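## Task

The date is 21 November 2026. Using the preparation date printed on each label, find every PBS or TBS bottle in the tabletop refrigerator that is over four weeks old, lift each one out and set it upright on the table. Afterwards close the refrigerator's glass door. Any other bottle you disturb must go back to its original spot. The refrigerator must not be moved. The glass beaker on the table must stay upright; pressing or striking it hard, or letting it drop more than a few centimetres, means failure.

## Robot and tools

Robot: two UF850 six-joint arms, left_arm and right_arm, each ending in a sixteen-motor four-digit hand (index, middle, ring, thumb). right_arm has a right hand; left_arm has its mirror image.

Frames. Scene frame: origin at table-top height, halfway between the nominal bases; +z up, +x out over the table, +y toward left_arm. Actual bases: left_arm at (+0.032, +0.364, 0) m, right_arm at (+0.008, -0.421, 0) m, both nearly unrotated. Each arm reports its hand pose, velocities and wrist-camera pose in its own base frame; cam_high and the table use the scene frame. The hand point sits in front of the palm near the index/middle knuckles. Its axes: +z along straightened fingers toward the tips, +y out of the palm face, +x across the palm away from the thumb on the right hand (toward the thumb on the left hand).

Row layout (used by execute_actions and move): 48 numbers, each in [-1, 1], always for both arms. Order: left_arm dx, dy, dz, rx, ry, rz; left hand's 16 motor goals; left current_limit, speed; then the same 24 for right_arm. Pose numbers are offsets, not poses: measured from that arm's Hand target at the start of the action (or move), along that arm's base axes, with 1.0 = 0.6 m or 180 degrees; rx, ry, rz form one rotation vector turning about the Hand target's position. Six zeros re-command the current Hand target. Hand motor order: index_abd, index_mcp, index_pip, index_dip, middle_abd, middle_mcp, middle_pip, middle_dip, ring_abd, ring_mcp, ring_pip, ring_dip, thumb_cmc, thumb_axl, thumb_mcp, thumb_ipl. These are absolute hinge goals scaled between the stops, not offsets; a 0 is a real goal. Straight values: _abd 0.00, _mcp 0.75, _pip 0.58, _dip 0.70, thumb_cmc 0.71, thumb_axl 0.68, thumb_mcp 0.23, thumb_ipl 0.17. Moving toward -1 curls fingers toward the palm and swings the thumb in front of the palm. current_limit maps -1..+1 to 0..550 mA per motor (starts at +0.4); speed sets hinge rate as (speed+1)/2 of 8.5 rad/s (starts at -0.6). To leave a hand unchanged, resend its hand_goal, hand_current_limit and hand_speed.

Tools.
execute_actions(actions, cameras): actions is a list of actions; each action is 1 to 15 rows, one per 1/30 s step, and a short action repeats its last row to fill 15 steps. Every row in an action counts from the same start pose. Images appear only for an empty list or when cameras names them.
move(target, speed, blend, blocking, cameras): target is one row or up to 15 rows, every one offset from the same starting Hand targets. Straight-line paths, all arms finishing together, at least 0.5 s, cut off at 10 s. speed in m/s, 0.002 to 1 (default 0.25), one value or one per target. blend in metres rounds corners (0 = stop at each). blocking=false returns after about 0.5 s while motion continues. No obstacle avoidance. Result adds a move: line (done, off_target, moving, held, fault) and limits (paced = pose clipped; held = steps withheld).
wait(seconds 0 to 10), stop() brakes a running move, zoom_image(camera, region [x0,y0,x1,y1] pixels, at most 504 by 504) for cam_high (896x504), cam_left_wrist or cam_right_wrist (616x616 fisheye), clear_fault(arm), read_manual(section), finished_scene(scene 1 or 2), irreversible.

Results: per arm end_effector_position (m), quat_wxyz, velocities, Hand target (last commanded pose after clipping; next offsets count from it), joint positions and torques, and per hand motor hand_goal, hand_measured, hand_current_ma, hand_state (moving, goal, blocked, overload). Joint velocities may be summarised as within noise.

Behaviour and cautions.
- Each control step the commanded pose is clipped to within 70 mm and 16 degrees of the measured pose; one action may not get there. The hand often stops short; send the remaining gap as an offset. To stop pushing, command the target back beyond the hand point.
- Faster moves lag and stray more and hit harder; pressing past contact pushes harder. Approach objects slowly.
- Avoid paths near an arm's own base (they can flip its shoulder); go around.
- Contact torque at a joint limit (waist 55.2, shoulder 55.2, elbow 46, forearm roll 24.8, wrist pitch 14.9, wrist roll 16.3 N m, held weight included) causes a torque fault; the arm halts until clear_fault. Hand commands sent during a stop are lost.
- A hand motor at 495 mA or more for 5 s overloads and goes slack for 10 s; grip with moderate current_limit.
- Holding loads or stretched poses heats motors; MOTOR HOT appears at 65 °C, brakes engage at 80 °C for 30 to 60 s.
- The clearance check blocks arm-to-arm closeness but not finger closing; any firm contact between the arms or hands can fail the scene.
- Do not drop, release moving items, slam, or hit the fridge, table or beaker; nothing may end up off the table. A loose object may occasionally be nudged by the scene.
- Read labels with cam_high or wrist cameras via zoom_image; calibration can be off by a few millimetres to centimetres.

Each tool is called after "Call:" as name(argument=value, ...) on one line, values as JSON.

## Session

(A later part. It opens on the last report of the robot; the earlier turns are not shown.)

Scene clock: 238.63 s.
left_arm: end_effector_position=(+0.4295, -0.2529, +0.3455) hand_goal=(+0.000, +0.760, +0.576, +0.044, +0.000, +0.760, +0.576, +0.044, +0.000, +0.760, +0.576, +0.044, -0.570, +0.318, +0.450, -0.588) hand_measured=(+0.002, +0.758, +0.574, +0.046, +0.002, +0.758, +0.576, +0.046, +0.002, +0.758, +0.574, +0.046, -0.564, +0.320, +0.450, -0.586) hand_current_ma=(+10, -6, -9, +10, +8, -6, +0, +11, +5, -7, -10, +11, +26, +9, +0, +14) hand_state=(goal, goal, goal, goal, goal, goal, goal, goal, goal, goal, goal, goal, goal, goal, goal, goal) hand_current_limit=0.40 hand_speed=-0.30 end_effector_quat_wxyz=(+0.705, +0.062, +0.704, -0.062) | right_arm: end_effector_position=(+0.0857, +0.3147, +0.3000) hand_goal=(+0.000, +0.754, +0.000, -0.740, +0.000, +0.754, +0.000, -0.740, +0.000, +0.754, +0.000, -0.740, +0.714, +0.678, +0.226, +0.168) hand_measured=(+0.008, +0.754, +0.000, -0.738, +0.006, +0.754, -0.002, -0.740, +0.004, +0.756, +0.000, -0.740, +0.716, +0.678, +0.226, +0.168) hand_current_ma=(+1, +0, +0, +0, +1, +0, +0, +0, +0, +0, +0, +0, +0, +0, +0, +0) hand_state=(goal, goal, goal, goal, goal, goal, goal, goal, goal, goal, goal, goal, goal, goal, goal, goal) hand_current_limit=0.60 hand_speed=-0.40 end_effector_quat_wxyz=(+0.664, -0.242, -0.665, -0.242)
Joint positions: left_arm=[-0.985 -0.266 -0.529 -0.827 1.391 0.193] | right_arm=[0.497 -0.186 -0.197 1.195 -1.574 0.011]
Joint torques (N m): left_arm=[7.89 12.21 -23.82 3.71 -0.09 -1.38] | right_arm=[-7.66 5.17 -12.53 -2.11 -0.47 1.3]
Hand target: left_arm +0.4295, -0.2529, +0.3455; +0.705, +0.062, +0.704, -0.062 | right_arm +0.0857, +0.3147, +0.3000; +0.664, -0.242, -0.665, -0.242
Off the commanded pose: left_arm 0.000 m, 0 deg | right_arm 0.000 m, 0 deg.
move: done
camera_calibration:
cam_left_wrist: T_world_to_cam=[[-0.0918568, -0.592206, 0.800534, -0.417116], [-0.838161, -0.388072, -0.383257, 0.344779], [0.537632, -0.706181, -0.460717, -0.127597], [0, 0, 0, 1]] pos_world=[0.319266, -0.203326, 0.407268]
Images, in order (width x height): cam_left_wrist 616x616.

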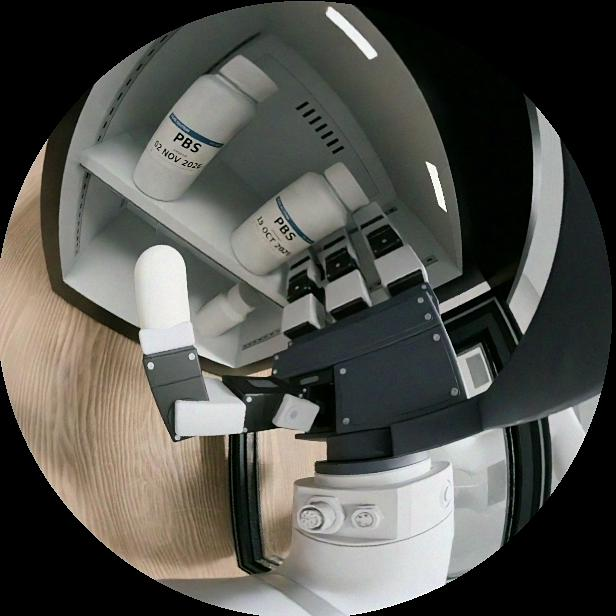

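Call:
move(target=[[0.0492,-0.0087,0,0,0,0,0,0.76,0.576,0.043,0,0.76,0.576,0.043,0,0.76,0.576,0.043,-0.571,0.317,0.449,-0.589,0.4,-0.3,0,0,0,0,0,0,0,0.754,0,-0.74,0,0.754,0,-0.74,0,0.754,0,-0.74,0.714,0.678,0.226,0.168,0.6,-0.4],[0.05,-0.0088,0,0,0,0,0,0.76,0.576,-0.391,0,0.76,0.576,-0.391,0,0.76,0.576,-0.391,-0.571,0.317,0.449,-0.589,0.4,-0.3,0,0,0,0,0,0,0,0.754,0,-0.74,0,0.754,0,-0.74,0,0.754,0,-0.74,0.714,0.678,0.226,0.168,0.6,-0.4],[0.0870,-0.0153,0,0,0,0,0,0.76,0.139,-0.319,0,0.76,0.139,-0.319,0,0.76,0.139,-0.319,-0.571,0.317,0.449,-0.589,0.4,-0.3,0,0,0,0,0,0,0,0.754,0,-0.74,0,0.754,0,-0.74,0,0.754,0,-0.74,0.714,0.678,0.226,0.168,0.6,-0.4],[0.11,-0.0193,0,0,0,0,0,0.754,-0.299,0.261,0,0.754,-0.299,0.261,0,0.754,-0.299,0.261,-0.571,0.317,0.449,-0.589,0.4,-0.3,0,0,0,0,0,0,0,0.754,0,-0.74,0,0.754,0,-0.74,0,0.754,0,-0.74,0.714,0.678,0.226,0.168,0.6,-0.4]], speed=[0.08,0.08,0.08,0.08], blend=[0.002,0,0,0], cameras=["cam_left_wrist"])

Scene clock: 244.10 s.
left_arm: end_effector_position=(+0.4955, -0.2645, +0.3455) hand_goal=(+0.000, +0.754, -0.298, +0.262, +0.000, +0.754, -0.298, +0.262, +0.000, +0.754, -0.298, +0.262, -0.570, +0.318, +0.450, -0.588) hand_measured=(+0.002, +0.756, -0.296, +0.260, +0.002, +0.756, -0.296, +0.260, +0.002, +0.756, -0.296, +0.260, -0.564, +0.320, +0.450, -0.586) hand_current_ma=(+10, +10, +10, -10, +8, +9, +12, -11, +5, +9, +11, -11, +26, +9, +0, +14) hand_state=(goal, goal, goal, goal, goal, goal, goal, goal, goal, goal, goal, goal, goal, goal, goal, goal) hand_current_limit=0.40 hand_speed=-0.30 end_effector_quat_wxyz=(+0.705, +0.062, +0.704, -0.062) | right_arm: end_effector_position=(+0.0857, +0.3147, +0.3000) hand_goal=(+0.000, +0.754, +0.000, -0.740, +0.000, +0.754, +0.000, -0.740, +0.000, +0.754, +0.000, -0.740, +0.714, +0.678, +0.226, +0.168) hand_measured=(+0.008, +0.754, +0.000, -0.738, +0.006, +0.754, -0.002, -0.740, +0.004, +0.756, +0.000, -0.740, +0.716, +0.678, +0.226, +0.168) hand_current_ma=(+1, +0, +0, +0, +1, +0, +0, +0, +0, +0, +0, +0, +0, +0, +0, +0) hand_state=(goal, goal, goal, goal, goal, goal, goal, goal, goal, goal, goal, goal, goal, goal, goal, goal) hand_current_limit=0.60 hand_speed=-0.40 end_effector_quat_wxyz=(+0.664, -0.242, -0.665, -0.242)
Joint positions: left_arm=[-0.865 -0.357 -0.662 -0.714 1.338 0.197] | right_arm=[0.497 -0.186 -0.197 1.195 -1.574 0.011]
Joint torques (N m): left_arm=[6.46 17 -24.89 3.57 0.02 1.25] | right_arm=[-7.49 5.46 -12.68 -2.09 -0.17 1.44]
Hand target: left_arm +0.4955, -0.2645, +0.3455; +0.705, +0.062, +0.704, -0.062 | right_arm +0.0857, +0.3147, +0.3000; +0.664, -0.242, -0.665, -0.242
Off the commanded pose: left_arm 0.000 m, 0 deg | right_arm 0.000 m, 0 deg.
move: done; blend cut to 0.0002 m at target 1
camera_calibration:
cam_left_wrist: T_world_to_cam=[[-0.0918527, -0.592213, 0.800529, -0.417924], [-0.838116, -0.388131, -0.383295, 0.395582], [0.537702, -0.706144, -0.460692, -0.171301], [0, 0, 0, 1]] pos_world=[0.385266, -0.214926, 0.407268]
Images, in order (width x height): cam_left_wrist 616x616.

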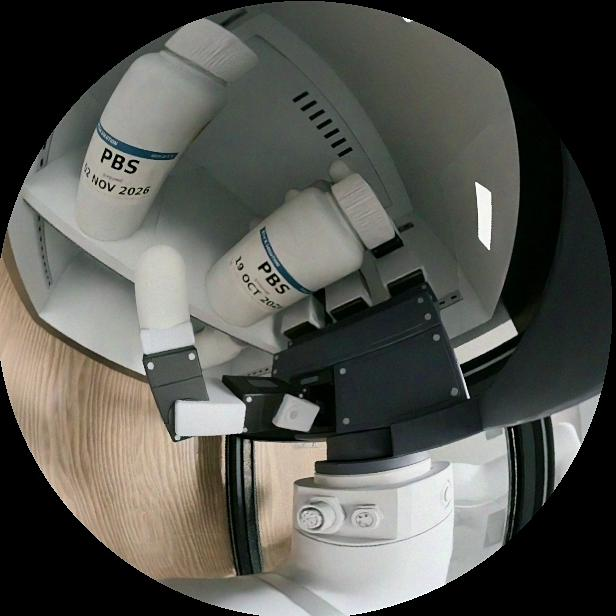

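Call:
move(target=[0,0,0,0,0,0,0,0.55,-0.8,-0.5,0,0.55,-0.8,-0.5,0,0.6,-0.7,-0.35,-0.571,0.317,-0.32,-0.5,0.4,-0.7,0,0,0,0,0,0,0,0.754,0,-0.74,0,0.754,0,-0.74,0,0.754,0,-0.74,0.714,0.678,0.226,0.168,0.6,-0.4], speed=0.1, cameras=["cam_left_wrist"])

Scene clock: 245.43 s.
left_arm: end_effector_position=(+0.4955, -0.2645, +0.3455) hand_goal=(+0.000, +0.550, -0.800, -0.500, +0.000, +0.550, -0.800, -0.500, +0.000, +0.600, -0.700, -0.350, -0.570, +0.318, -0.320, -0.500) hand_measured=(+0.002, +0.584, -0.614, -0.088, +0.002, +0.588, -0.614, -0.092, +0.002, +0.616, -0.646, -0.228, -0.550, +0.314, -0.058, -0.490) hand_current_ma=(+10, +165, +385, +384, +6, +184, +385, +385, +5, +72, +248, +385, +87, -20, +378, +62) hand_state=(goal, blocked, blocked, blocked, goal, blocked, blocked, blocked, goal, goal, blocked, blocked, goal, goal, moving, goal) hand_current_limit=0.40 hand_speed=-0.70 end_effector_quat_wxyz=(+0.705, +0.062, +0.704, -0.062) | right_arm: end_effector_position=(+0.0857, +0.3147, +0.3000) hand_goal=(+0.000, +0.754, +0.000, -0.740, +0.000, +0.754, +0.000, -0.740, +0.000, +0.754, +0.000, -0.740, +0.714, +0.678, +0.226, +0.168) hand_measured=(+0.008, +0.754, +0.000, -0.738, +0.006, +0.754, -0.002, -0.740, +0.004, +0.756, +0.000, -0.740, +0.716, +0.678, +0.226, +0.168) hand_current_ma=(+1, +0, +0, +0, +1, +0, +0, +0, +0, +0, +0, +0, +0, +0, +0, +0) hand_state=(goal, goal, goal, goal, goal, goal, goal, goal, goal, goal, goal, goal, goal, goal, goal, goal) hand_current_limit=0.60 hand_speed=-0.40 end_effector_quat_wxyz=(+0.664, -0.242, -0.665, -0.242)
Joint positions: left_arm=[-0.865 -0.357 -0.662 -0.714 1.338 0.198] | right_arm=[0.497 -0.186 -0.197 1.195 -1.574 0.011]
Joint torques (N m): left_arm=[4.47 21.62 -20.49 2.78 0.77 0.79] | right_arm=[-7.61 6.26 -12.51 -2.31 -0.19 1.33]
Hand target: left_arm +0.4955, -0.2645, +0.3455; +0.705, +0.062, +0.704, -0.062 | right_arm +0.0857, +0.3147, +0.3000; +0.664, -0.242, -0.665, -0.242
Off the commanded pose: left_arm 0.000 m, 0 deg | right_arm 0.000 m, 0 deg.
move: done
camera_calibration:
cam_left_wrist: T_world_to_cam=[[-0.0918621, -0.592286, 0.800474, -0.417914], [-0.838177, -0.38801, -0.383285, 0.395627], [0.537606, -0.706149, -0.460797, -0.171223], [0, 0, 0, 1]] pos_world=[0.385266, -0.214926, 0.407268]
Images, in order (width x height): cam_left_wrist 616x616.

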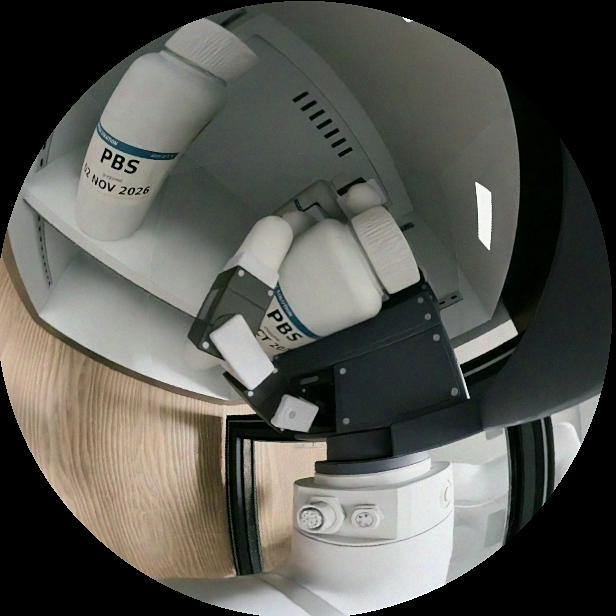

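Call:
move(target=[[0,0,0.02,0,0,0,0,0.55,-0.8,-0.5,0,0.55,-0.8,-0.5,0,0.6,-0.7,-0.35,-0.571,0.317,-0.32,-0.5,0.4,-0.7,0,0,0,0,0,0,0,0.754,0,-0.74,0,0.754,0,-0.74,0,0.754,0,-0.74,0.714,0.678,0.226,0.168,0.6,-0.4],[-0.3258,0.0575,0.02,0,0,0,0,0.55,-0.8,-0.5,0,0.55,-0.8,-0.5,0,0.6,-0.7,-0.35,-0.571,0.317,-0.32,-0.5,0.4,-0.7,0,0,0,0,0,0,0,0.754,0,-0.74,0,0.754,0,-0.74,0,0.754,0,-0.74,0.714,0.678,0.226,0.168,0.6,-0.4],[-0.3042,0.3358,0.0908,0,0,0.1222,0,0.55,-0.8,-0.5,0,0.55,-0.8,-0.5,0,0.6,-0.7,-0.35,-0.571,0.317,-0.32,-0.5,0.4,-0.7,0,0,0,0,0,0,0,0.754,0,-0.74,0,0.754,0,-0.74,0,0.754,0,-0.74,0.714,0.678,0.226,0.168,0.6,-0.4],[-0.3042,0.3358,0.5242,0,0,0.1222,0,0.55,-0.8,-0.5,0,0.55,-0.8,-0.5,0,0.6,-0.7,-0.35,-0.571,0.317,-0.32,-0.5,0.4,-0.7,0,0,0,0,0,0,0,0.754,0,-0.74,0,0.754,0,-0.74,0,0.754,0,-0.74,0.714,0.678,0.226,0.168,0.6,-0.4],[-0.2125,0.5802,0.5242,0,0,0.2222,0,0.55,-0.8,-0.5,0,0.55,-0.8,-0.5,0,0.6,-0.7,-0.35,-0.571,0.317,-0.32,-0.5,0.4,-0.7,0,0,0,0,0,0,0,0.754,0,-0.74,0,0.754,0,-0.74,0,0.754,0,-0.74,0.714,0.678,0.226,0.168,0.6,-0.4]], speed=[0.06,0.12,0.2,0.25,0.25], blend=[0.004,0.015,0.02,0.03,0], cameras=["cam_left_wrist"])

Scene clock: 252.63 s.
left_arm: end_effector_position=(+0.3680, +0.0836, +0.6600) hand_goal=(+0.000, +0.550, -0.800, -0.500, +0.000, +0.550, -0.800, -0.500, +0.000, +0.600, -0.700, -0.350, -0.570, +0.318, -0.320, -0.500) hand_measured=(+0.002, +0.584, -0.614, -0.088, +0.002, +0.588, -0.614, -0.092, +0.002, +0.616, -0.646, -0.230, -0.550, +0.314, -0.060, -0.488) hand_current_ma=(+10, +166, +385, +385, +6, +186, +385, +385, +5, +74, +250, +385, +88, -20, +385, +65) hand_state=(goal, blocked, blocked, blocked, goal, blocked, blocked, blocked, goal, goal, blocked, blocked, goal, goal, blocked, goal) hand_current_limit=0.40 hand_speed=-0.70 end_effector_quat_wxyz=(+0.683, -0.183, +0.683, +0.183) | right_arm: end_effector_position=(+0.0857, +0.3147, +0.3000) hand_goal=(+0.000, +0.754, +0.000, -0.740, +0.000, +0.754, +0.000, -0.740, +0.000, +0.754, +0.000, -0.740, +0.714, +0.678, +0.226, +0.168) hand_measured=(+0.008, +0.754, +0.000, -0.738, +0.006, +0.754, -0.002, -0.740, +0.004, +0.756, +0.000, -0.740, +0.716, +0.678, +0.226, +0.168) hand_current_ma=(+1, +0, +0, +0, +1, +0, +0, +0, +0, +0, +0, +0, +0, +0, +0, +0) hand_state=(goal, goal, goal, goal, goal, goal, goal, goal, goal, goal, goal, goal, goal, goal, goal, goal) hand_current_limit=0.60 hand_speed=-0.40 end_effector_quat_wxyz=(+0.664, -0.242, -0.665, -0.242)
Joint positions: left_arm=[-0.427 0.569 -0.641 -1.323 0.996 1.136] | right_arm=[0.497 -0.186 -0.197 1.195 -1.574 0.011]
Joint torques (N m): left_arm=[7.94 -12.88 -32.3 5.66 -0.86 -1.12] | right_arm=[-6.97 6.66 -12.52 -2.04 0.13 1.31]
Hand target: left_arm +0.3680, +0.0836, +0.6600; +0.683, -0.183, +0.683, +0.183 | right_arm +0.0857, +0.3147, +0.3000; +0.664, -0.242, -0.665, -0.242
Off the commanded pose: left_arm 0.000 m, 0 deg | right_arm 0.000 m, 0 deg.
move: done
camera_calibration:
cam_left_wrist: T_world_to_cam=[[0.310224, -0.512764, 0.800521, -0.62984], [-0.392669, -0.835991, -0.383314, 0.417906], [0.865778, -0.195426, -0.460691, 0.124551], [0, 0, 0, 1]] pos_world=[0.251657, 0.0507473, 0.721768]
Images, in order (width x height): cam_left_wrist 616x616.

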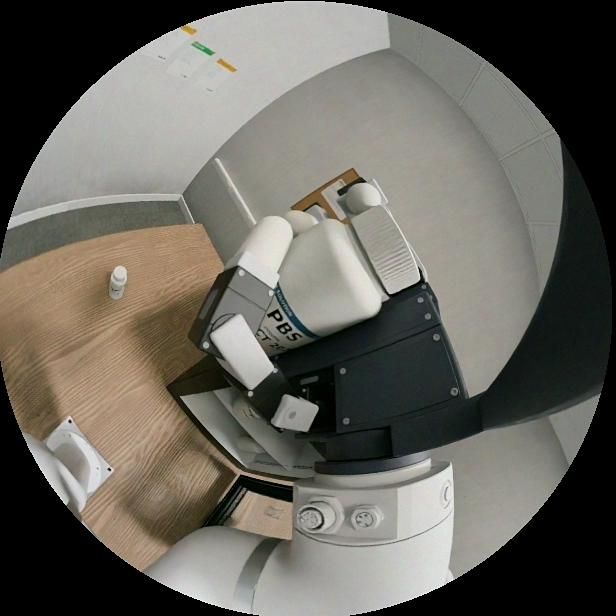

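Call:
move(target=[[0.2333,0.2917,0,0,0,0,0,0.55,-0.8,-0.5,0,0.55,-0.8,-0.5,0,0.6,-0.7,-0.35,-0.571,0.317,-0.32,-0.5,0.4,-0.7,0,0,0,0,0,0,0,0.754,0,-0.74,0,0.754,0,-0.74,0,0.754,0,-0.74,0.714,0.678,0.226,0.168,0.6,-0.4],[0.2333,0.2917,-0.8833,0,0,0,0,0.55,-0.8,-0.5,0,0.55,-0.8,-0.5,0,0.6,-0.7,-0.35,-0.571,0.317,-0.32,-0.5,0.4,-0.7,0,0,0,0,0,0,0,0.754,0,-0.74,0,0.754,0,-0.74,0,0.754,0,-0.74,0.714,0.678,0.226,0.168,0.6,-0.4]], speed=0.25, blend=[0.05,0])

Call:
move(target=[[0,0,-0.1117,0,0,0,0,0.55,-0.8,-0.5,0,0.55,-0.8,-0.5,0,0.6,-0.7,-0.35,-0.571,0.317,-0.32,-0.5,0.4,-0.7,0,0,0,0,0,0,0,0.754,0,-0.74,0,0.754,0,-0.74,0,0.754,0,-0.74,0.714,0.678,0.226,0.168,0.6,-0.4]], speed=0.08, cameras=["cam_left_wrist"])

Scene clock: 257.17 s.
left_arm: end_effector_position=(+0.5080, +0.2586, +0.1301) hand_goal=(+0.000, +0.550, -0.800, -0.500, +0.000, +0.550, -0.800, -0.500, +0.000, +0.600, -0.700, -0.350, -0.570, +0.318, -0.320, -0.500) hand_measured=(+0.002, +0.584, -0.614, -0.088, +0.002, +0.588, -0.614, -0.092, +0.002, +0.616, -0.646, -0.230, -0.550, +0.314, -0.060, -0.488) hand_current_ma=(+10, +166, +385, +385, +6, +186, +385, +385, +5, +74, +250, +385, +89, -21, +385, +65) hand_state=(goal, blocked, blocked, blocked, goal, blocked, blocked, blocked, goal, goal, blocked, blocked, blocked, goal, blocked, goal) hand_current_limit=0.40 hand_speed=-0.70 end_effector_quat_wxyz=(+0.683, -0.183, +0.683, +0.183) | right_arm: end_effector_position=(+0.0857, +0.3147, +0.3000) hand_goal=(+0.000, +0.754, +0.000, -0.740, +0.000, +0.754, +0.000, -0.740, +0.000, +0.754, +0.000, -0.740, +0.714, +0.678, +0.226, +0.168) hand_measured=(+0.008, +0.754, +0.000, -0.738, +0.006, +0.754, -0.002, -0.740, +0.004, +0.756, +0.000, -0.740, +0.716, +0.678, +0.226, +0.168) hand_current_ma=(+1, +0, +0, +0, +1, +0, +0, +0, +0, +0, +0, +0, +0, +0, +0, +0) hand_state=(goal, goal, goal, goal, goal, goal, goal, goal, goal, goal, goal, goal, goal, goal, goal, goal) hand_current_limit=0.60 hand_speed=-0.40 end_effector_quat_wxyz=(+0.664, -0.242, -0.665, -0.242)
Joint positions: left_arm=[0.206 -0.919 -0.708 -0.324 1.772 -0.067] | right_arm=[0.497 -0.186 -0.197 1.195 -1.574 0.011]
Joint torques (N m): left_arm=[7.29 24.92 -16.94 -4.23 2.61 -1.04] | right_arm=[-7.82 5.04 -12.41 -2.09 0.07 1.24]
Hand target: left_arm +0.5080, +0.2586, +0.1301; +0.683, -0.183, +0.683, +0.183 | right_arm +0.0857, +0.3147, +0.3000; +0.664, -0.242, -0.665, -0.242
Off the commanded pose: left_arm 0.000 m, 0 deg | right_arm 0.000 m, 0 deg.
move: done

Scene clock: 258.47 s.
left_arm: end_effector_position=(+0.5080, +0.2586, +0.0631) hand_goal=(+0.000, +0.550, -0.800, -0.500, +0.000, +0.550, -0.800, -0.500, +0.000, +0.600, -0.700, -0.350, -0.570, +0.318, -0.320, -0.500) hand_measured=(+0.002, +0.584, -0.614, -0.088, +0.002, +0.588, -0.614, -0.092, +0.002, +0.616, -0.646, -0.230, -0.550, +0.314, -0.060, -0.488) hand_current_ma=(+10, +166, +385, +385, +6, +186, +385, +385, +5, +74, +250, +385, +89, -21, +385, +65) hand_state=(goal, blocked, blocked, blocked, goal, blocked, blocked, blocked, goal, goal, blocked, blocked, blocked, goal, blocked, goal) hand_current_limit=0.40 hand_speed=-0.70 end_effector_quat_wxyz=(+0.683, -0.183, +0.683, +0.183) | right_arm: end_effector_position=(+0.0857, +0.3147, +0.3000) hand_goal=(+0.000, +0.754, +0.000, -0.740, +0.000, +0.754, +0.000, -0.740, +0.000, +0.754, +0.000, -0.740, +0.714, +0.678, +0.226, +0.168) hand_measured=(+0.008, +0.754, +0.000, -0.738, +0.006, +0.754, -0.002, -0.740, +0.004, +0.756, +0.000, -0.740, +0.716, +0.678, +0.226, +0.168) hand_current_ma=(+1, +0, +0, +0, +1, +0, +0, +0, +0, +0, +0, +0, +0, +0, +0, +0) hand_state=(goal, goal, goal, goal, goal, goal, goal, goal, goal, goal, goal, goal, goal, goal, goal, goal) hand_current_limit=0.60 hand_speed=-0.40 end_effector_quat_wxyz=(+0.664, -0.242, -0.665, -0.242)
Joint positions: left_arm=[0.206 -1.111 -0.813 -0.331 1.855 -0.096] | right_arm=[0.497 -0.186 -0.197 1.195 -1.574 0.011]
Joint torques (N m): left_arm=[-3.37 29.91 -15.03 -4.07 2.76 -1.09] | right_arm=[-6.36 5.81 -12.53 -2.19 0.05 1.3]
Hand target: left_arm +0.5080, +0.2586, +0.0630; +0.683, -0.183, +0.683, +0.183 | right_arm +0.0857, +0.3147, +0.3000; +0.664, -0.242, -0.665, -0.242
Off the commanded pose: left_arm 0.000 m, 0 deg | right_arm 0.000 m, 0 deg.
move: done
camera_calibration:
cam_left_wrist: T_world_to_cam=[[0.310224, -0.512764, 0.800521, -0.105706], [-0.392669, -0.835991, -0.383314, 0.390378], [0.865778, -0.195426, -0.460691, -0.237445], [0, 0, 0, 1]] pos_world=[0.391657, 0.225747, 0.124868]
Images, in order (width x height): cam_left_wrist 616x616.

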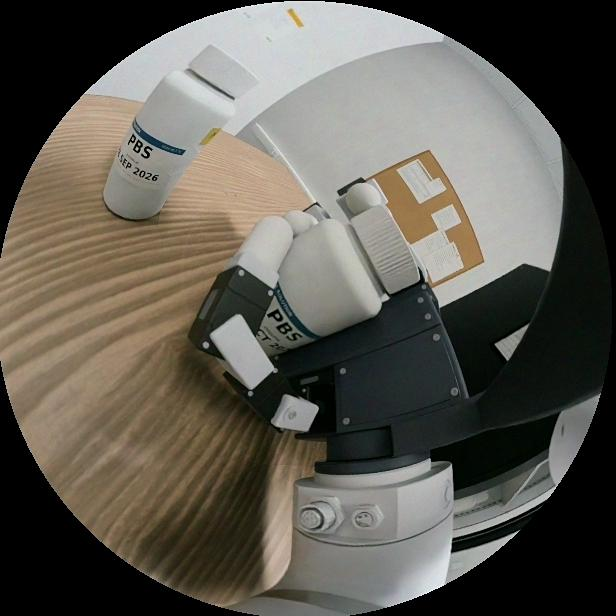

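Call:
zoom_image(camera="cam_left_wrist", region=[90, 30, 270, 230])

Scaled by 2.520 from the camera's 616x616 image, which has a finer 880x880 frame.

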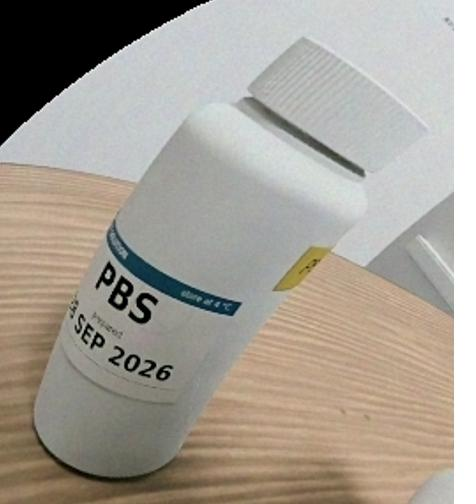

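Call:
move(target=[[0,0,-0.0110,0,0,0,0,0.55,-0.8,-0.5,0,0.55,-0.8,-0.5,0,0.6,-0.7,-0.35,-0.571,0.317,-0.32,-0.5,0.4,-0.7,0,0,0,0,0,0,0,0.754,0,-0.74,0,0.754,0,-0.74,0,0.754,0,-0.74,0.714,0.678,0.226,0.168,0.6,-0.4]], speed=0.03, cameras=["cam_left_wrist"])

Scene clock: 265.90 s.
left_arm: end_effector_position=(+0.5080, +0.2586, +0.0565) hand_goal=(+0.000, +0.550, -0.800, -0.500, +0.000, +0.550, -0.800, -0.500, +0.000, +0.600, -0.700, -0.350, -0.570, +0.318, -0.320, -0.500) hand_measured=(+0.002, +0.584, -0.614, -0.088, +0.002, +0.588, -0.614, -0.092, +0.002, +0.616, -0.646, -0.230, -0.550, +0.314, -0.060, -0.488) hand_current_ma=(+10, +166, +385, +385, +6, +186, +385, +385, +5, +74, +251, +384, +89, -22, +384, +67) hand_state=(goal, blocked, blocked, blocked, goal, blocked, blocked, blocked, goal, goal, blocked, blocked, blocked, goal, blocked, goal) hand_current_limit=0.40 hand_speed=-0.70 end_effector_quat_wxyz=(+0.683, -0.183, +0.683, +0.183) | right_arm: end_effector_position=(+0.0857, +0.3147, +0.3000) hand_goal=(+0.000, +0.754, +0.000, -0.740, +0.000, +0.754, +0.000, -0.740, +0.000, +0.754, +0.000, -0.740, +0.714, +0.678, +0.226, +0.168) hand_measured=(+0.008, +0.754, +0.000, -0.738, +0.006, +0.754, -0.002, -0.740, +0.004, +0.756, +0.000, -0.740, +0.716, +0.678, +0.226, +0.168) hand_current_ma=(+1, +0, +0, +0, +1, +0, +0, +0, +0, +0, +0, +0, +0, +0, +0, +0) hand_state=(goal, goal, goal, goal, goal, goal, goal, goal, goal, goal, goal, goal, goal, goal, goal, goal) hand_current_limit=0.60 hand_speed=-0.40 end_effector_quat_wxyz=(+0.664, -0.242, -0.665, -0.242)
Joint positions: left_arm=[0.206 -1.13 -0.824 -0.332 1.861 -0.098] | right_arm=[0.497 -0.186 -0.197 1.195 -1.574 0.011]
Joint torques (N m): left_arm=[-0.46 27.21 -13.18 -4.18 2.13 -1.43] | right_arm=[-6.89 5.4 -12.26 -2 0.12 1.3]
Hand target: left_arm +0.5080, +0.2586, +0.0564; +0.683, -0.183, +0.683, +0.183 | right_arm +0.0857, +0.3147, +0.3000; +0.664, -0.242, -0.665, -0.242
Off the commanded pose: left_arm 0.000 m, 0 deg | right_arm 0.000 m, 0 deg.
move: done
camera_calibration:
cam_left_wrist: T_world_to_cam=[[0.310123, -0.512861, 0.800498, -0.100359], [-0.392571, -0.835956, -0.383492, 0.387823], [0.865859, -0.195322, -0.460584, -0.240553], [0, 0, 0, 1]] pos_world=[0.391657, 0.225747, 0.118269]
Images, in order (width x height): cam_left_wrist 616x616.

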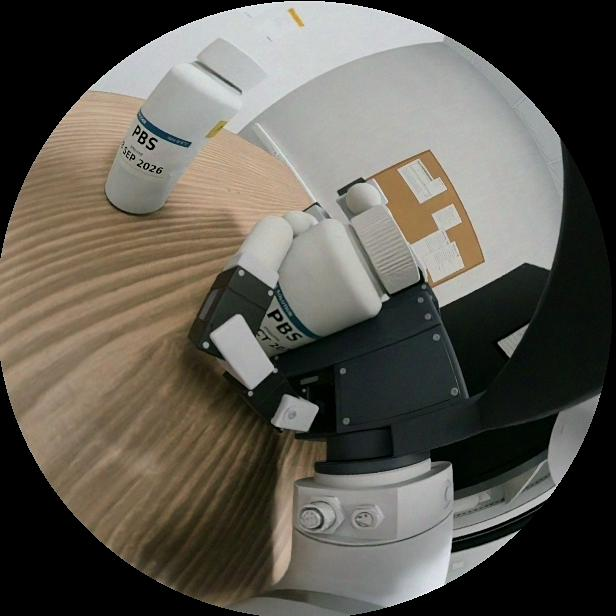

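Call:
move(target=[[0,0,-0.0033,0,0,0,0,0.55,-0.8,-0.5,0,0.55,-0.8,-0.5,0,0.6,-0.7,-0.35,-0.571,0.317,-0.32,-0.5,0.4,-0.7,0,0,0,0,0,0,0,0.754,0,-0.74,0,0.754,0,-0.74,0,0.754,0,-0.74,0.714,0.678,0.226,0.168,0.6,-0.4]], speed=0.02)

Scene clock: 267.00 s.
left_arm: end_effector_position=(+0.5080, +0.2586, +0.0545) hand_goal=(+0.000, +0.550, -0.800, -0.500, +0.000, +0.550, -0.800, -0.500, +0.000, +0.600, -0.700, -0.350, -0.570, +0.318, -0.320, -0.500) hand_measured=(+0.010, +0.586, -0.614, -0.090, +0.012, +0.590, -0.614, -0.092, +0.008, +0.622, -0.640, -0.246, -0.556, +0.306, -0.066, -0.478) hand_current_ma=(+39, +169, +385, +385, +43, +189, +385, +385, +29, +106, +273, +385, +64, -62, +385, +133) hand_state=(goal, blocked, blocked, blocked, goal, blocked, blocked, blocked, goal, blocked, blocked, blocked, goal, goal, blocked, blocked) hand_current_limit=0.40 hand_speed=-0.70 end_effector_quat_wxyz=(+0.683, -0.183, +0.683, +0.183) | right_arm: end_effector_position=(+0.0857, +0.3147, +0.3000) hand_goal=(+0.000, +0.754, +0.000, -0.740, +0.000, +0.754, +0.000, -0.740, +0.000, +0.754, +0.000, -0.740, +0.714, +0.678, +0.226, +0.168) hand_measured=(+0.008, +0.754, +0.000, -0.738, +0.006, +0.754, -0.002, -0.740, +0.004, +0.756, +0.000, -0.740, +0.716, +0.678, +0.226, +0.168) hand_current_ma=(+1, +0, +0, +0, +1, +0, +0, +0, +0, +0, +0, +0, +0, +0, +0, +0) hand_state=(goal, goal, goal, goal, goal, goal, goal, goal, goal, goal, goal, goal, goal, goal, goal, goal) hand_current_limit=0.60 hand_speed=-0.40 end_effector_quat_wxyz=(+0.664, -0.242, -0.665, -0.242)
Joint positions: left_arm=[0.206 -1.136 -0.828 -0.332 1.863 -0.099] | right_arm=[0.497 -0.186 -0.197 1.195 -1.574 0.011]
Joint torques (N m): left_arm=[0.2 17.81 -10.13 -3.39 0.42 -2.05] | right_arm=[-6.66 5.71 -11.83 -2.02 0.08 1.22]
Hand target: left_arm +0.5080, +0.2586, +0.0545; +0.683, -0.183, +0.683, +0.183 | right_arm +0.0857, +0.3147, +0.3000; +0.664, -0.242, -0.665, -0.242
Off the commanded pose: left_arm 0.000 m, 0 deg | right_arm 0.000 m, 0 deg.
move: done

Call:
move(target=[[0,0,0,0,0,0,0,0.67,-0.55,-0.2,0,0.67,-0.55,-0.2,0,0.67,-0.55,-0.2,-0.571,0.317,0.1,-0.4,0.4,-0.8,0,0,0,0,0,0,0,0.754,0,-0.74,0,0.754,0,-0.74,0,0.754,0,-0.74,0.714,0.678,0.226,0.168,0.6,-0.4],[0,0,0,0,0,0,0,0.8,-0.299,0.261,0,0.8,-0.299,0.261,0,0.8,-0.299,0.261,-0.571,0.317,0.449,-0.5,0.4,-0.5,0,0,0,0,0,0,0,0.754,0,-0.74,0,0.754,0,-0.74,0,0.754,0,-0.74,0.714,0.678,0.226,0.168,0.6,-0.4],[0.0117,-0.02,0,0,0,0,0,0.8,-0.299,0.261,0,0.8,-0.299,0.261,0,0.8,-0.299,0.261,-0.571,0.317,0.449,-0.5,0.4,-0.5,0,0,0,0,0,0,0,0.754,0,-0.74,0,0.754,0,-0.74,0,0.754,0,-0.74,0.714,0.678,0.226,0.168,0.6,-0.4],[0.0117,-0.02,0.4092,0,0,0,0,0.8,-0.299,0.261,0,0.8,-0.299,0.261,0,0.8,-0.299,0.261,-0.571,0.317,0.449,-0.5,0.4,-0.5,0,0,0,0,0,0,0,0.754,0,-0.74,0,0.754,0,-0.74,0,0.754,0,-0.74,0.714,0.678,0.226,0.168,0.6,-0.4]], speed=[0.05,0.05,0.05,0.2], blend=[0,0,0.002,0], cameras=["cam_left_wrist"])

Scene clock: 271.17 s.
left_arm: end_effector_position=(+0.5150, +0.2466, +0.2999) hand_goal=(+0.000, +0.800, -0.298, +0.262, +0.000, +0.800, -0.298, +0.262, +0.000, +0.800, -0.298, +0.262, -0.570, +0.318, +0.450, -0.500) hand_measured=(+0.008, +0.798, -0.300, +0.260, +0.008, +0.798, -0.300, +0.260, +0.008, +0.798, -0.300, +0.260, -0.556, +0.318, +0.450, -0.498) hand_current_ma=(+26, -8, -10, -10, +30, -8, -11, -11, +26, -9, -11, -11, +63, -1, +0, +14) hand_state=(goal, goal, goal, goal, goal, goal, goal, goal, goal, goal, goal, goal, goal, goal, goal, goal) hand_current_limit=0.40 hand_speed=-0.50 end_effector_quat_wxyz=(+0.683, -0.183, +0.683, +0.183) | right_arm: end_effector_position=(+0.0857, +0.3147, +0.3000) hand_goal=(+0.000, +0.754, +0.000, -0.740, +0.000, +0.754, +0.000, -0.740, +0.000, +0.754, +0.000, -0.740, +0.714, +0.678, +0.226, +0.168) hand_measured=(+0.008, +0.754, +0.000, -0.738, +0.006, +0.754, -0.002, -0.740, +0.004, +0.756, +0.000, -0.740, +0.716, +0.678, +0.226, +0.168) hand_current_ma=(+1, +0, +0, +0, +1, +0, +0, +0, +0, +0, +0, +0, +0, +0, +0, +0) hand_state=(goal, goal, goal, goal, goal, goal, goal, goal, goal, goal, goal, goal, goal, goal, goal, goal) hand_current_limit=0.60 hand_speed=-0.40 end_effector_quat_wxyz=(+0.664, -0.242, -0.665, -0.242)
Joint positions: left_arm=[0.17 -0.419 -0.573 -0.357 1.427 0.054] | right_arm=[0.497 -0.186 -0.197 1.195 -1.574 0.011]
Joint torques (N m): left_arm=[-7.5 52.28 -4.26 -2.99 -0.11 1.3] | right_arm=[-6.03 5.28 -12.37 -1.76 0.14 1.22]
Hand target: left_arm +0.5150, +0.2466, +0.3000; +0.683, -0.183, +0.683, +0.183 | right_arm +0.0857, +0.3147, +0.3000; +0.664, -0.242, -0.665, -0.242
Off the commanded pose: left_arm 0.000 m, 0 deg | right_arm 0.000 m, 0 deg.
move: done
camera_calibration:
cam_left_wrist: T_world_to_cam=[[0.310294, -0.512778, 0.800485, -0.303606], [-0.392702, -0.835985, -0.383295, 0.473868], [0.865738, -0.195418, -0.46077, -0.136717], [0, 0, 0, 1]] pos_world=[0.398657, 0.213747, 0.361668]
Images, in order (width x height): cam_left_wrist 616x616.

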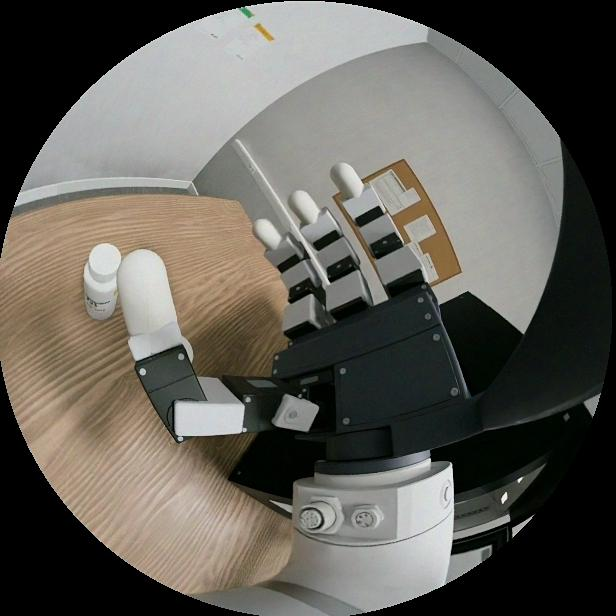

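Call:
move(target=[[-0.245,-0.2717,0.6,0,0,0,0,0.3,-0.8,-0.72,0,0.3,-0.8,-0.72,0,0.3,-0.8,-0.72,-0.571,0.678,-0.73,0.168,0.4,-0.4,0,0,0,0,0,0,0,0.754,0,-0.74,0,0.754,0,-0.74,0,0.754,0,-0.74,0.714,0.678,0.226,0.168,0.6,-0.4],[-0.3367,-0.516,0.6,0,0,-0.1,0,0.3,-0.8,-0.72,0,0.3,-0.8,-0.72,0,0.3,-0.8,-0.72,-0.571,0.678,-0.73,0.168,0.4,-0.4,0,0,0,0,0,0,0,0.754,0,-0.74,0,0.754,0,-0.74,0,0.754,0,-0.74,0.714,0.678,0.226,0.168,0.6,-0.4],[-0.3583,-0.861,0.2667,-0.5008,-0.0890,-0.1737,0,0.3,-0.8,-0.72,0,0.3,-0.8,-0.72,0,0.3,-0.8,-0.72,-0.571,0.678,-0.73,0.168,0.4,-0.4,0,0,0,0,0,0,0,0.754,0,-0.74,0,0.754,0,-0.74,0,0.754,0,-0.74,0.714,0.678,0.226,0.168,0.6,-0.4],[-0.3397,-0.9293,-0.0633,-0.5008,-0.0890,-0.1737,0,0.76,0.576,0.696,0,1,1,1,-0.25,0.76,0.576,0.696,-0.85,0.678,-0.84,0.168,0.4,-0.3,0,0,0,0,0,0,0,0.754,0,-0.74,0,0.754,0,-0.74,0,0.754,0,-0.74,0.714,0.678,0.226,0.168,0.6,-0.4]], speed=[0.3,0.3,0.35,0.25], blend=[0.04,0.03,0.02,0], cameras=["cam_left_wrist"])

Scene clock: 280.87 s.
left_arm: end_effector_position=(+0.3112, -0.3110, +0.2620) hand_goal=(+0.000, +0.760, +0.576, +0.696, +0.000, +1.000, +1.000, +1.000, -0.250, +0.760, +0.576, +0.696, -0.850, +0.678, -0.840, +0.168) hand_measured=(+0.002, +0.742, +0.568, +0.692, +0.004, +0.982, +0.994, +0.996, -0.246, +0.742, +0.568, +0.692, -0.846, +0.682, -0.830, +0.172) hand_current_ma=(+3, -79, -30, -13, +11, -81, -25, -12, +11, -87, -33, -14, +18, +23, +53, +20) hand_state=(goal, goal, goal, goal, goal, goal, goal, goal, goal, goal, goal, goal, goal, goal, goal, goal) hand_current_limit=0.40 hand_speed=-0.30 end_effector_quat_wxyz=(+0.455, -0.455, +0.541, -0.542) | right_arm: end_effector_position=(+0.0857, +0.3147, +0.3000) hand_goal=(+0.000, +0.754, +0.000, -0.740, +0.000, +0.754, +0.000, -0.740, +0.000, +0.754, +0.000, -0.740, +0.714, +0.678, +0.226, +0.168) hand_measured=(+0.008, +0.754, +0.000, -0.738, +0.006, +0.754, -0.002, -0.740, +0.004, +0.756, +0.000, -0.740, +0.716, +0.678, +0.226, +0.168) hand_current_ma=(+1, +0, +0, +0, +1, +0, +0, +0, +0, +0, +0, +0, +0, +0, +0, +0) hand_state=(goal, goal, goal, goal, goal, goal, goal, goal, goal, goal, goal, goal, goal, goal, goal, goal) hand_current_limit=0.60 hand_speed=-0.40 end_effector_quat_wxyz=(+0.664, -0.242, -0.665, -0.242)
Joint positions: left_arm=[-1.197 -0.164 -0.298 -1.029 1.503 -1.457] | right_arm=[0.497 -0.186 -0.197 1.195 -1.574 0.011]
Joint torques (N m): left_arm=[6.2 5.68 -20.24 -2.37 1.62 -1.33] | right_arm=[-5.42 5.45 -11.89 -1.99 0.12 1.28]
Hand target: left_arm +0.3112, -0.3110, +0.2620; +0.455, -0.455, +0.541, -0.542 | right_arm +0.0857, +0.3147, +0.3000; +0.664, -0.242, -0.665, -0.242
Off the commanded pose: left_arm 0.000 m, 0 deg | right_arm 0.000 m, 0 deg.
move: done
camera_calibration:
cam_left_wrist: T_world_to_cam=[[0.149264, 0.787079, 0.598521, 0.0112447], [-0.813204, -0.246632, 0.527135, -0.0112578], [0.562511, -0.565402, 0.603242, -0.386176], [0, 0, 0, 1]] pos_world=[0.206395, -0.229972, 0.232162]
Images, in order (width x height): cam_left_wrist 616x616.

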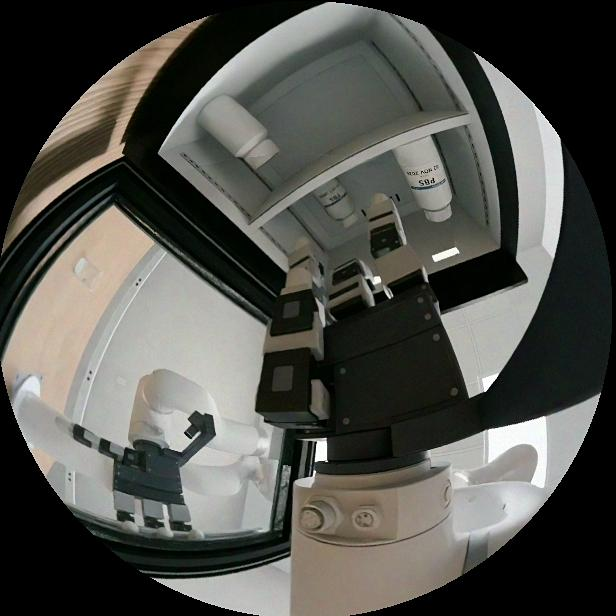

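Call:
zoom_image(camera="cam_left_wrist", region=[270, 120, 470, 300])

Scaled by 2.520 from the camera's 616x616 image, which has a finer 880x880 frame.

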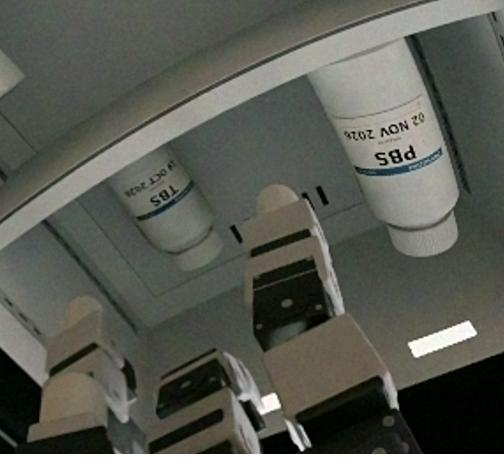

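Call:
move(target=[0.2417,-0.0362,0,0,0,0,0,0.76,0.576,0.696,0,1,1,1,-0.25,0.76,0.576,0.696,-0.85,0.678,-0.84,0.168,0.4,-0.3,0,0,0,0,0,0,0,0.754,0,-0.74,0,0.754,0,-0.74,0,0.754,0,-0.74,0.714,0.678,0.226,0.168,0.6,-0.4], speed=0.12, cameras=["cam_left_wrist"])

Call:
zoom_image(camera="cam_left_wrist", region=[260, 120, 440, 300])

Call:
zoom_image(camera="cam_left_wrist", region=[440, 120, 560, 280])

Scene clock: 284.33 s.
left_arm: end_effector_position=(+0.4562, -0.3326, +0.2620) hand_goal=(+0.000, +0.760, +0.576, +0.696, +0.000, +1.000, +1.000, +1.000, -0.250, +0.760, +0.576, +0.696, -0.850, +0.678, -0.840, +0.168) hand_measured=(+0.002, +0.742, +0.568, +0.692, +0.004, +0.982, +0.994, +0.996, -0.246, +0.742, +0.568, +0.692, -0.846, +0.682, -0.830, +0.172) hand_current_ma=(+3, -79, -30, -13, +11, -81, -25, -12, +10, -87, -33, -14, +17, +23, +53, +20) hand_state=(goal, goal, goal, goal, goal, goal, goal, goal, goal, goal, goal, goal, goal, goal, goal, goal) hand_current_limit=0.40 hand_speed=-0.30 end_effector_quat_wxyz=(+0.455, -0.455, +0.541, -0.542) | right_arm: end_effector_position=(+0.0857, +0.3147, +0.3000) hand_goal=(+0.000, +0.754, +0.000, -0.740, +0.000, +0.754, +0.000, -0.740, +0.000, +0.754, +0.000, -0.740, +0.714, +0.678, +0.226, +0.168) hand_measured=(+0.008, +0.754, +0.000, -0.738, +0.006, +0.754, -0.002, -0.740, +0.004, +0.756, +0.000, -0.740, +0.716, +0.678, +0.226, +0.168) hand_current_ma=(+1, +0, +0, +0, +1, +0, +0, +0, +0, +0, +0, +0, +0, +0, +0, +0) hand_state=(goal, goal, goal, goal, goal, goal, goal, goal, goal, goal, goal, goal, goal, goal, goal, goal) hand_current_limit=0.60 hand_speed=-0.40 end_effector_quat_wxyz=(+0.664, -0.242, -0.665, -0.242)
Joint positions: left_arm=[-0.842 -0.338 -0.549 -0.681 1.407 -1.44] | right_arm=[0.497 -0.186 -0.197 1.195 -1.574 0.011]
Joint torques (N m): left_arm=[7.41 14.33 -23.39 2.67 0.03 1.1] | right_arm=[-5.49 4.79 -12.59 -1.98 0.11 1.18]
Hand target: left_arm +0.4562, -0.3327, +0.2620; +0.455, -0.455, +0.541, -0.542 | right_arm +0.0857, +0.3147, +0.3000; +0.664, -0.242, -0.665, -0.242
Off the commanded pose: left_arm 0.000 m, 0 deg | right_arm 0.000 m, 0 deg.
move: done
camera_calibration:
cam_left_wrist: T_world_to_cam=[[0.149284, 0.78704, 0.598567, 0.00665364], [-0.813177, -0.246677, 0.527156, 0.101279], [0.562546, -0.565437, 0.603178, -0.480015], [0, 0, 0, 1]] pos_world=[0.351395, -0.251672, 0.232162]
Images, in order (width x height): cam_left_wrist 616x616.

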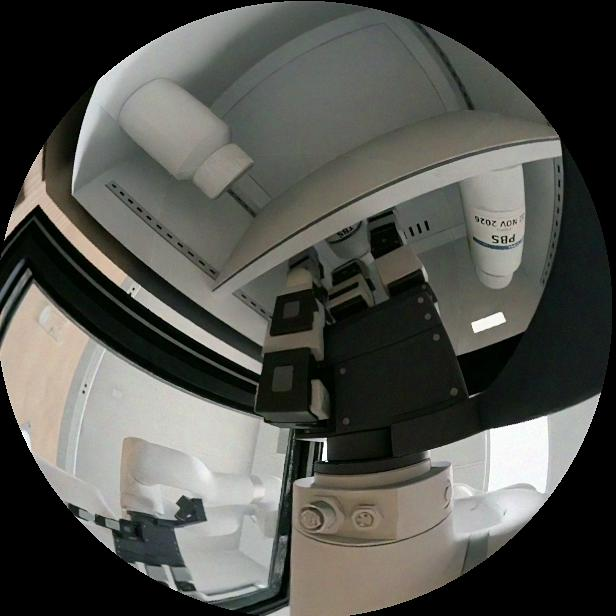

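Scaled by 2.800 from the camera's 616x616 image, which has a finer 880x880 frame.

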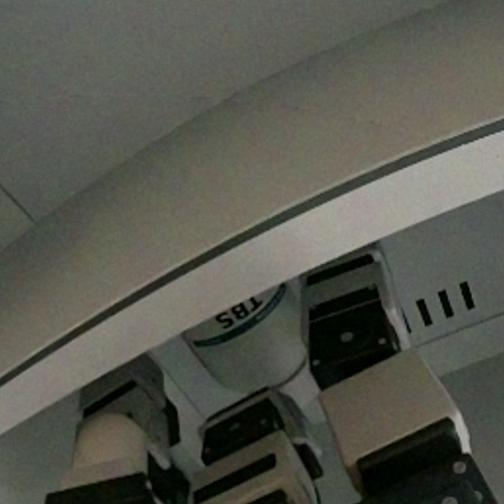

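Scaled by 3.150 from the camera's 616x616 image, which has a finer 880x880 frame.

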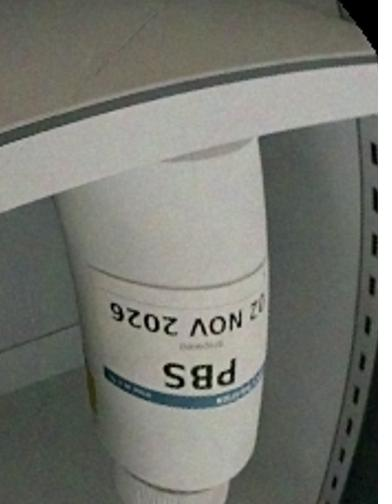

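Call:
execute_actions(actions=[], cameras=["cam_left_wrist","cam_high"])

Scene clock: 287.63 s.
left_arm: end_effector_position=(+0.4562, -0.3327, +0.2620) hand_goal=(+0.000, +0.760, +0.576, +0.696, +0.000, +1.000, +1.000, +1.000, -0.250, +0.760, +0.576, +0.696, -0.850, +0.678, -0.840, +0.168) hand_measured=(+0.002, +0.742, +0.568, +0.692, +0.004, +0.982, +0.994, +0.996, -0.246, +0.742, +0.568, +0.692, -0.846, +0.682, -0.830, +0.172) hand_current_ma=(+3, -79, -30, -13, +11, -81, -25, -12, +10, -87, -33, -14, +17, +23, +53, +20) hand_state=(goal, goal, goal, goal, goal, goal, goal, goal, goal, goal, goal, goal, goal, goal, goal, goal) hand_current_limit=0.40 hand_speed=-0.30 end_effector_quat_wxyz=(+0.455, -0.455, +0.541, -0.542) | right_arm: end_effector_position=(+0.0857, +0.3147, +0.3000) hand_goal=(+0.000, +0.754, +0.000, -0.740, +0.000, +0.754, +0.000, -0.740, +0.000, +0.754, +0.000, -0.740, +0.714, +0.678, +0.226, +0.168) hand_measured=(+0.008, +0.754, +0.000, -0.738, +0.006, +0.754, -0.002, -0.740, +0.004, +0.756, +0.000, -0.740, +0.716, +0.678, +0.226, +0.168) hand_current_ma=(+1, +0, +0, +0, +1, +0, +0, +0, +0, +0, +0, +0, +0, +0, +0, +0) hand_state=(goal, goal, goal, goal, goal, goal, goal, goal, goal, goal, goal, goal, goal, goal, goal, goal) hand_current_limit=0.60 hand_speed=-0.40 end_effector_quat_wxyz=(+0.664, -0.242, -0.665, -0.242)
Joint positions: left_arm=[-0.842 -0.338 -0.549 -0.681 1.407 -1.44] | right_arm=[0.497 -0.186 -0.197 1.195 -1.574 0.011]
Joint velocities: within noise
Joint torques (N m): left_arm=[8.7 15.11 -23.56 3.31 -0.02 0.68] | right_arm=[-5.76 6.03 -12.18 -1.56 0.11 1.26]
Motor temperatures (°C): left_arm=[27 31 27 36 33 32] | right_arm=[29 33 34 33 30 31]
Hand target: left_arm +0.4562, -0.3327, +0.2620; +0.455, -0.455, +0.541, -0.542 | right_arm +0.0857, +0.3147, +0.3000; +0.664, -0.242, -0.665, -0.242
Off the commanded pose: left_arm 0.000 m, 0 deg | right_arm 0.000 m, 0 deg.
camera_calibration:
cam_left_wrist: T_world_to_cam=[[0.149347, 0.78706, 0.598525, 0.00664652], [-0.813165, -0.246615, 0.527204, 0.101279], [0.562546, -0.565436, 0.603178, -0.480015], [0, 0, 0, 1]] pos_world=[0.351395, -0.251672, 0.232162]
Images, in order (width x height): cam_high 896x504, cam_left_wrist 616x616.

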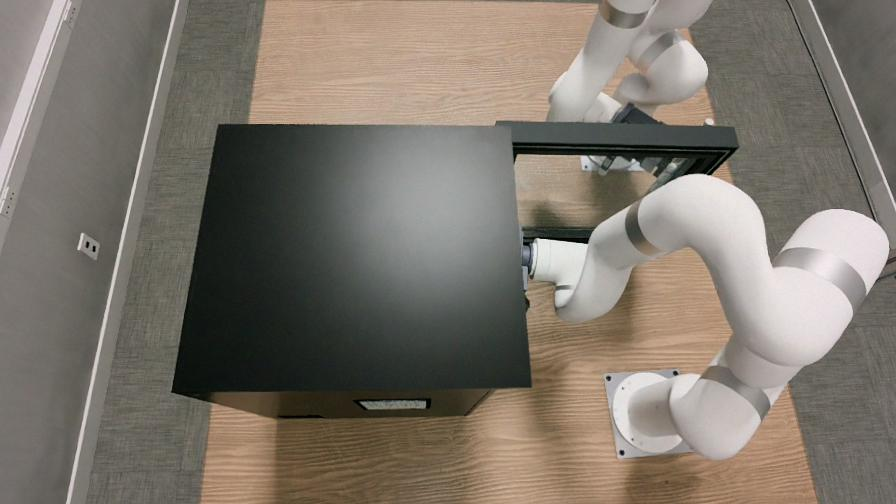

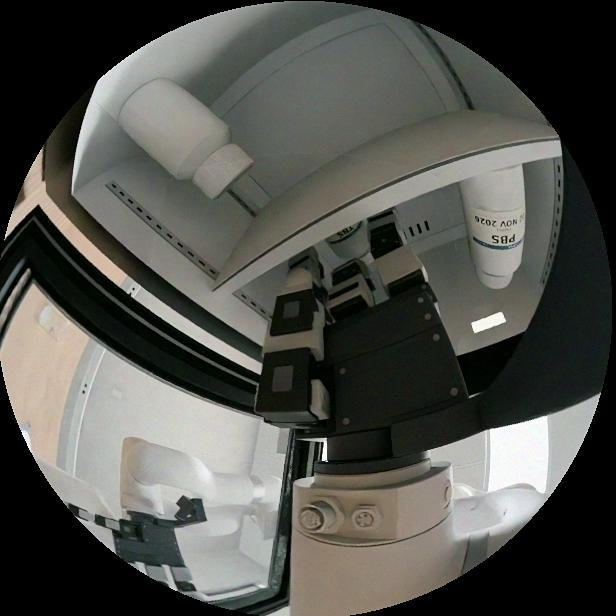

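Call:
zoom_image(camera="cam_left_wrist", region=[90, 50, 280, 240])

Call:
zoom_image(camera="cam_left_wrist", region=[280, 190, 440, 350])

Call:
zoom_image(camera="cam_left_wrist", region=[430, 150, 560, 310])

Scaled by 2.653 from the camera's 616x616 image, which has a finer 880x880 frame.

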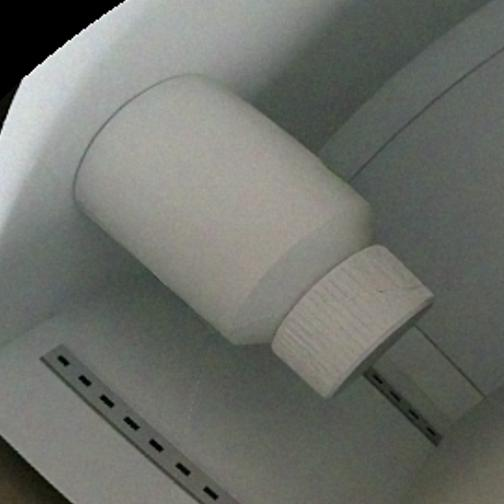

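Scaled by 3.150 from the camera's 616x616 image, which has a finer 880x880 frame.

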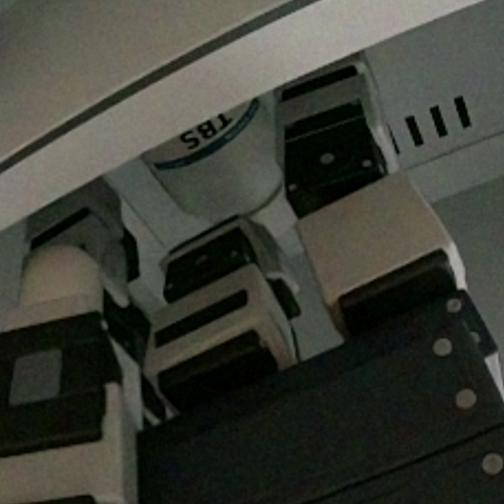

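Scaled by 3.150 from the camera's 616x616 image, which has a finer 880x880 frame.

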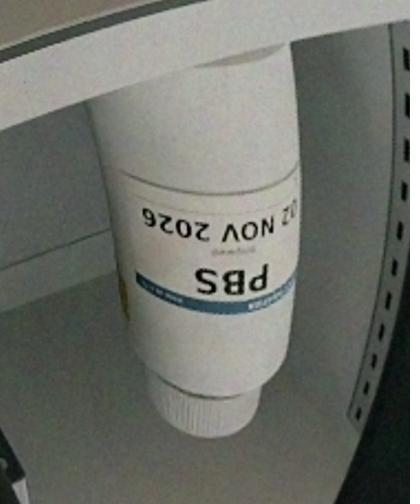

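Call:
move(target=[[0.0802,-0.012,0,0,0,0, 0,0.76,0.576,0.696,0,1,1,1,-0.25,0.76,0.576,0.696,-0.85,0.678,-0.84,0.168,0.4,-0.3, 0,0,0,0,0,0, 0,0.754,0,-0.74, 0,0.754,0,-0.74, 0,0.754,0,-0.74, 0.714,0.678,0.226,0.168, 0.6,-0.4]], speed=0.06, cameras=["cam_left_wrist"])

Scene clock: 291.13 s.
left_arm: end_effector_position=(+0.5043, -0.3399, +0.2620) hand_goal=(+0.000, +0.760, +0.576, +0.696, +0.000, +1.000, +1.000, +1.000, -0.250, +0.760, +0.576, +0.696, -0.850, +0.678, -0.840, +0.168) hand_measured=(+0.002, +0.742, +0.568, +0.692, +0.008, +1.002, +1.002, +1.000, -0.248, +0.742, +0.568, +0.692, -0.846, +0.682, -0.830, +0.172) hand_current_ma=(+3, -79, -30, -13, +28, +9, +6, +1, +10, -87, -33, -14, +17, +22, +53, +20) hand_state=(goal, goal, goal, goal, goal, goal, goal, goal, goal, goal, goal, goal, goal, goal, goal, goal) hand_current_limit=0.40 hand_speed=-0.30 end_effector_quat_wxyz=(+0.455, -0.455, +0.541, -0.542) | right_arm: end_effector_position=(+0.0857, +0.3147, +0.3000) hand_goal=(+0.000, +0.754, +0.000, -0.740, +0.000, +0.754, +0.000, -0.740, +0.000, +0.754, +0.000, -0.740, +0.714, +0.678, +0.226, +0.168) hand_measured=(+0.008, +0.754, +0.000, -0.738, +0.006, +0.754, -0.002, -0.740, +0.004, +0.756, +0.000, -0.740, +0.716, +0.678, +0.226, +0.168) hand_current_ma=(+1, +0, +0, +0, +1, +0, +0, +0, +0, +0, +0, +0, +0, +0, +0, +0) hand_state=(goal, goal, goal, goal, goal, goal, goal, goal, goal, goal, goal, goal, goal, goal, goal, goal) hand_current_limit=0.60 hand_speed=-0.40 end_effector_quat_wxyz=(+0.664, -0.242, -0.665, -0.242)
Joint positions: left_arm=[-0.765 -0.404 -0.653 -0.607 1.366 -1.431] | right_arm=[0.497 -0.186 -0.197 1.195 -1.574 0.011]
Joint torques (N m): left_arm=[9.66 15.6 -27.87 2.78 -1.58 0.88] | right_arm=[-4.95 5.91 -12.02 -1.61 0.05 1.23]
Hand target: left_arm +0.5043, -0.3399, +0.2620; +0.455, -0.455, +0.541, -0.542 | right_arm +0.0857, +0.3147, +0.3000; +0.664, -0.242, -0.665, -0.242
Off the commanded pose: left_arm 0.000 m, 0 deg | right_arm 0.000 m, 0 deg.
move: done
camera_calibration:
cam_left_wrist: T_world_to_cam=[[0.149258, 0.787007, 0.598617, 0.00512995], [-0.813275, -0.24663, 0.527026, 0.138698], [0.56241, -0.565503, 0.603242, -0.511123], [0, 0, 0, 1]] pos_world=[0.399495, -0.258872, 0.232162]
Images, in order (width x height): cam_left_wrist 616x616.

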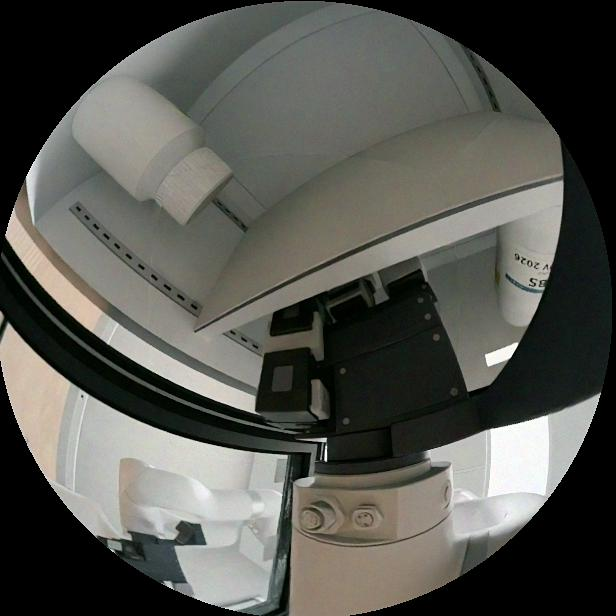

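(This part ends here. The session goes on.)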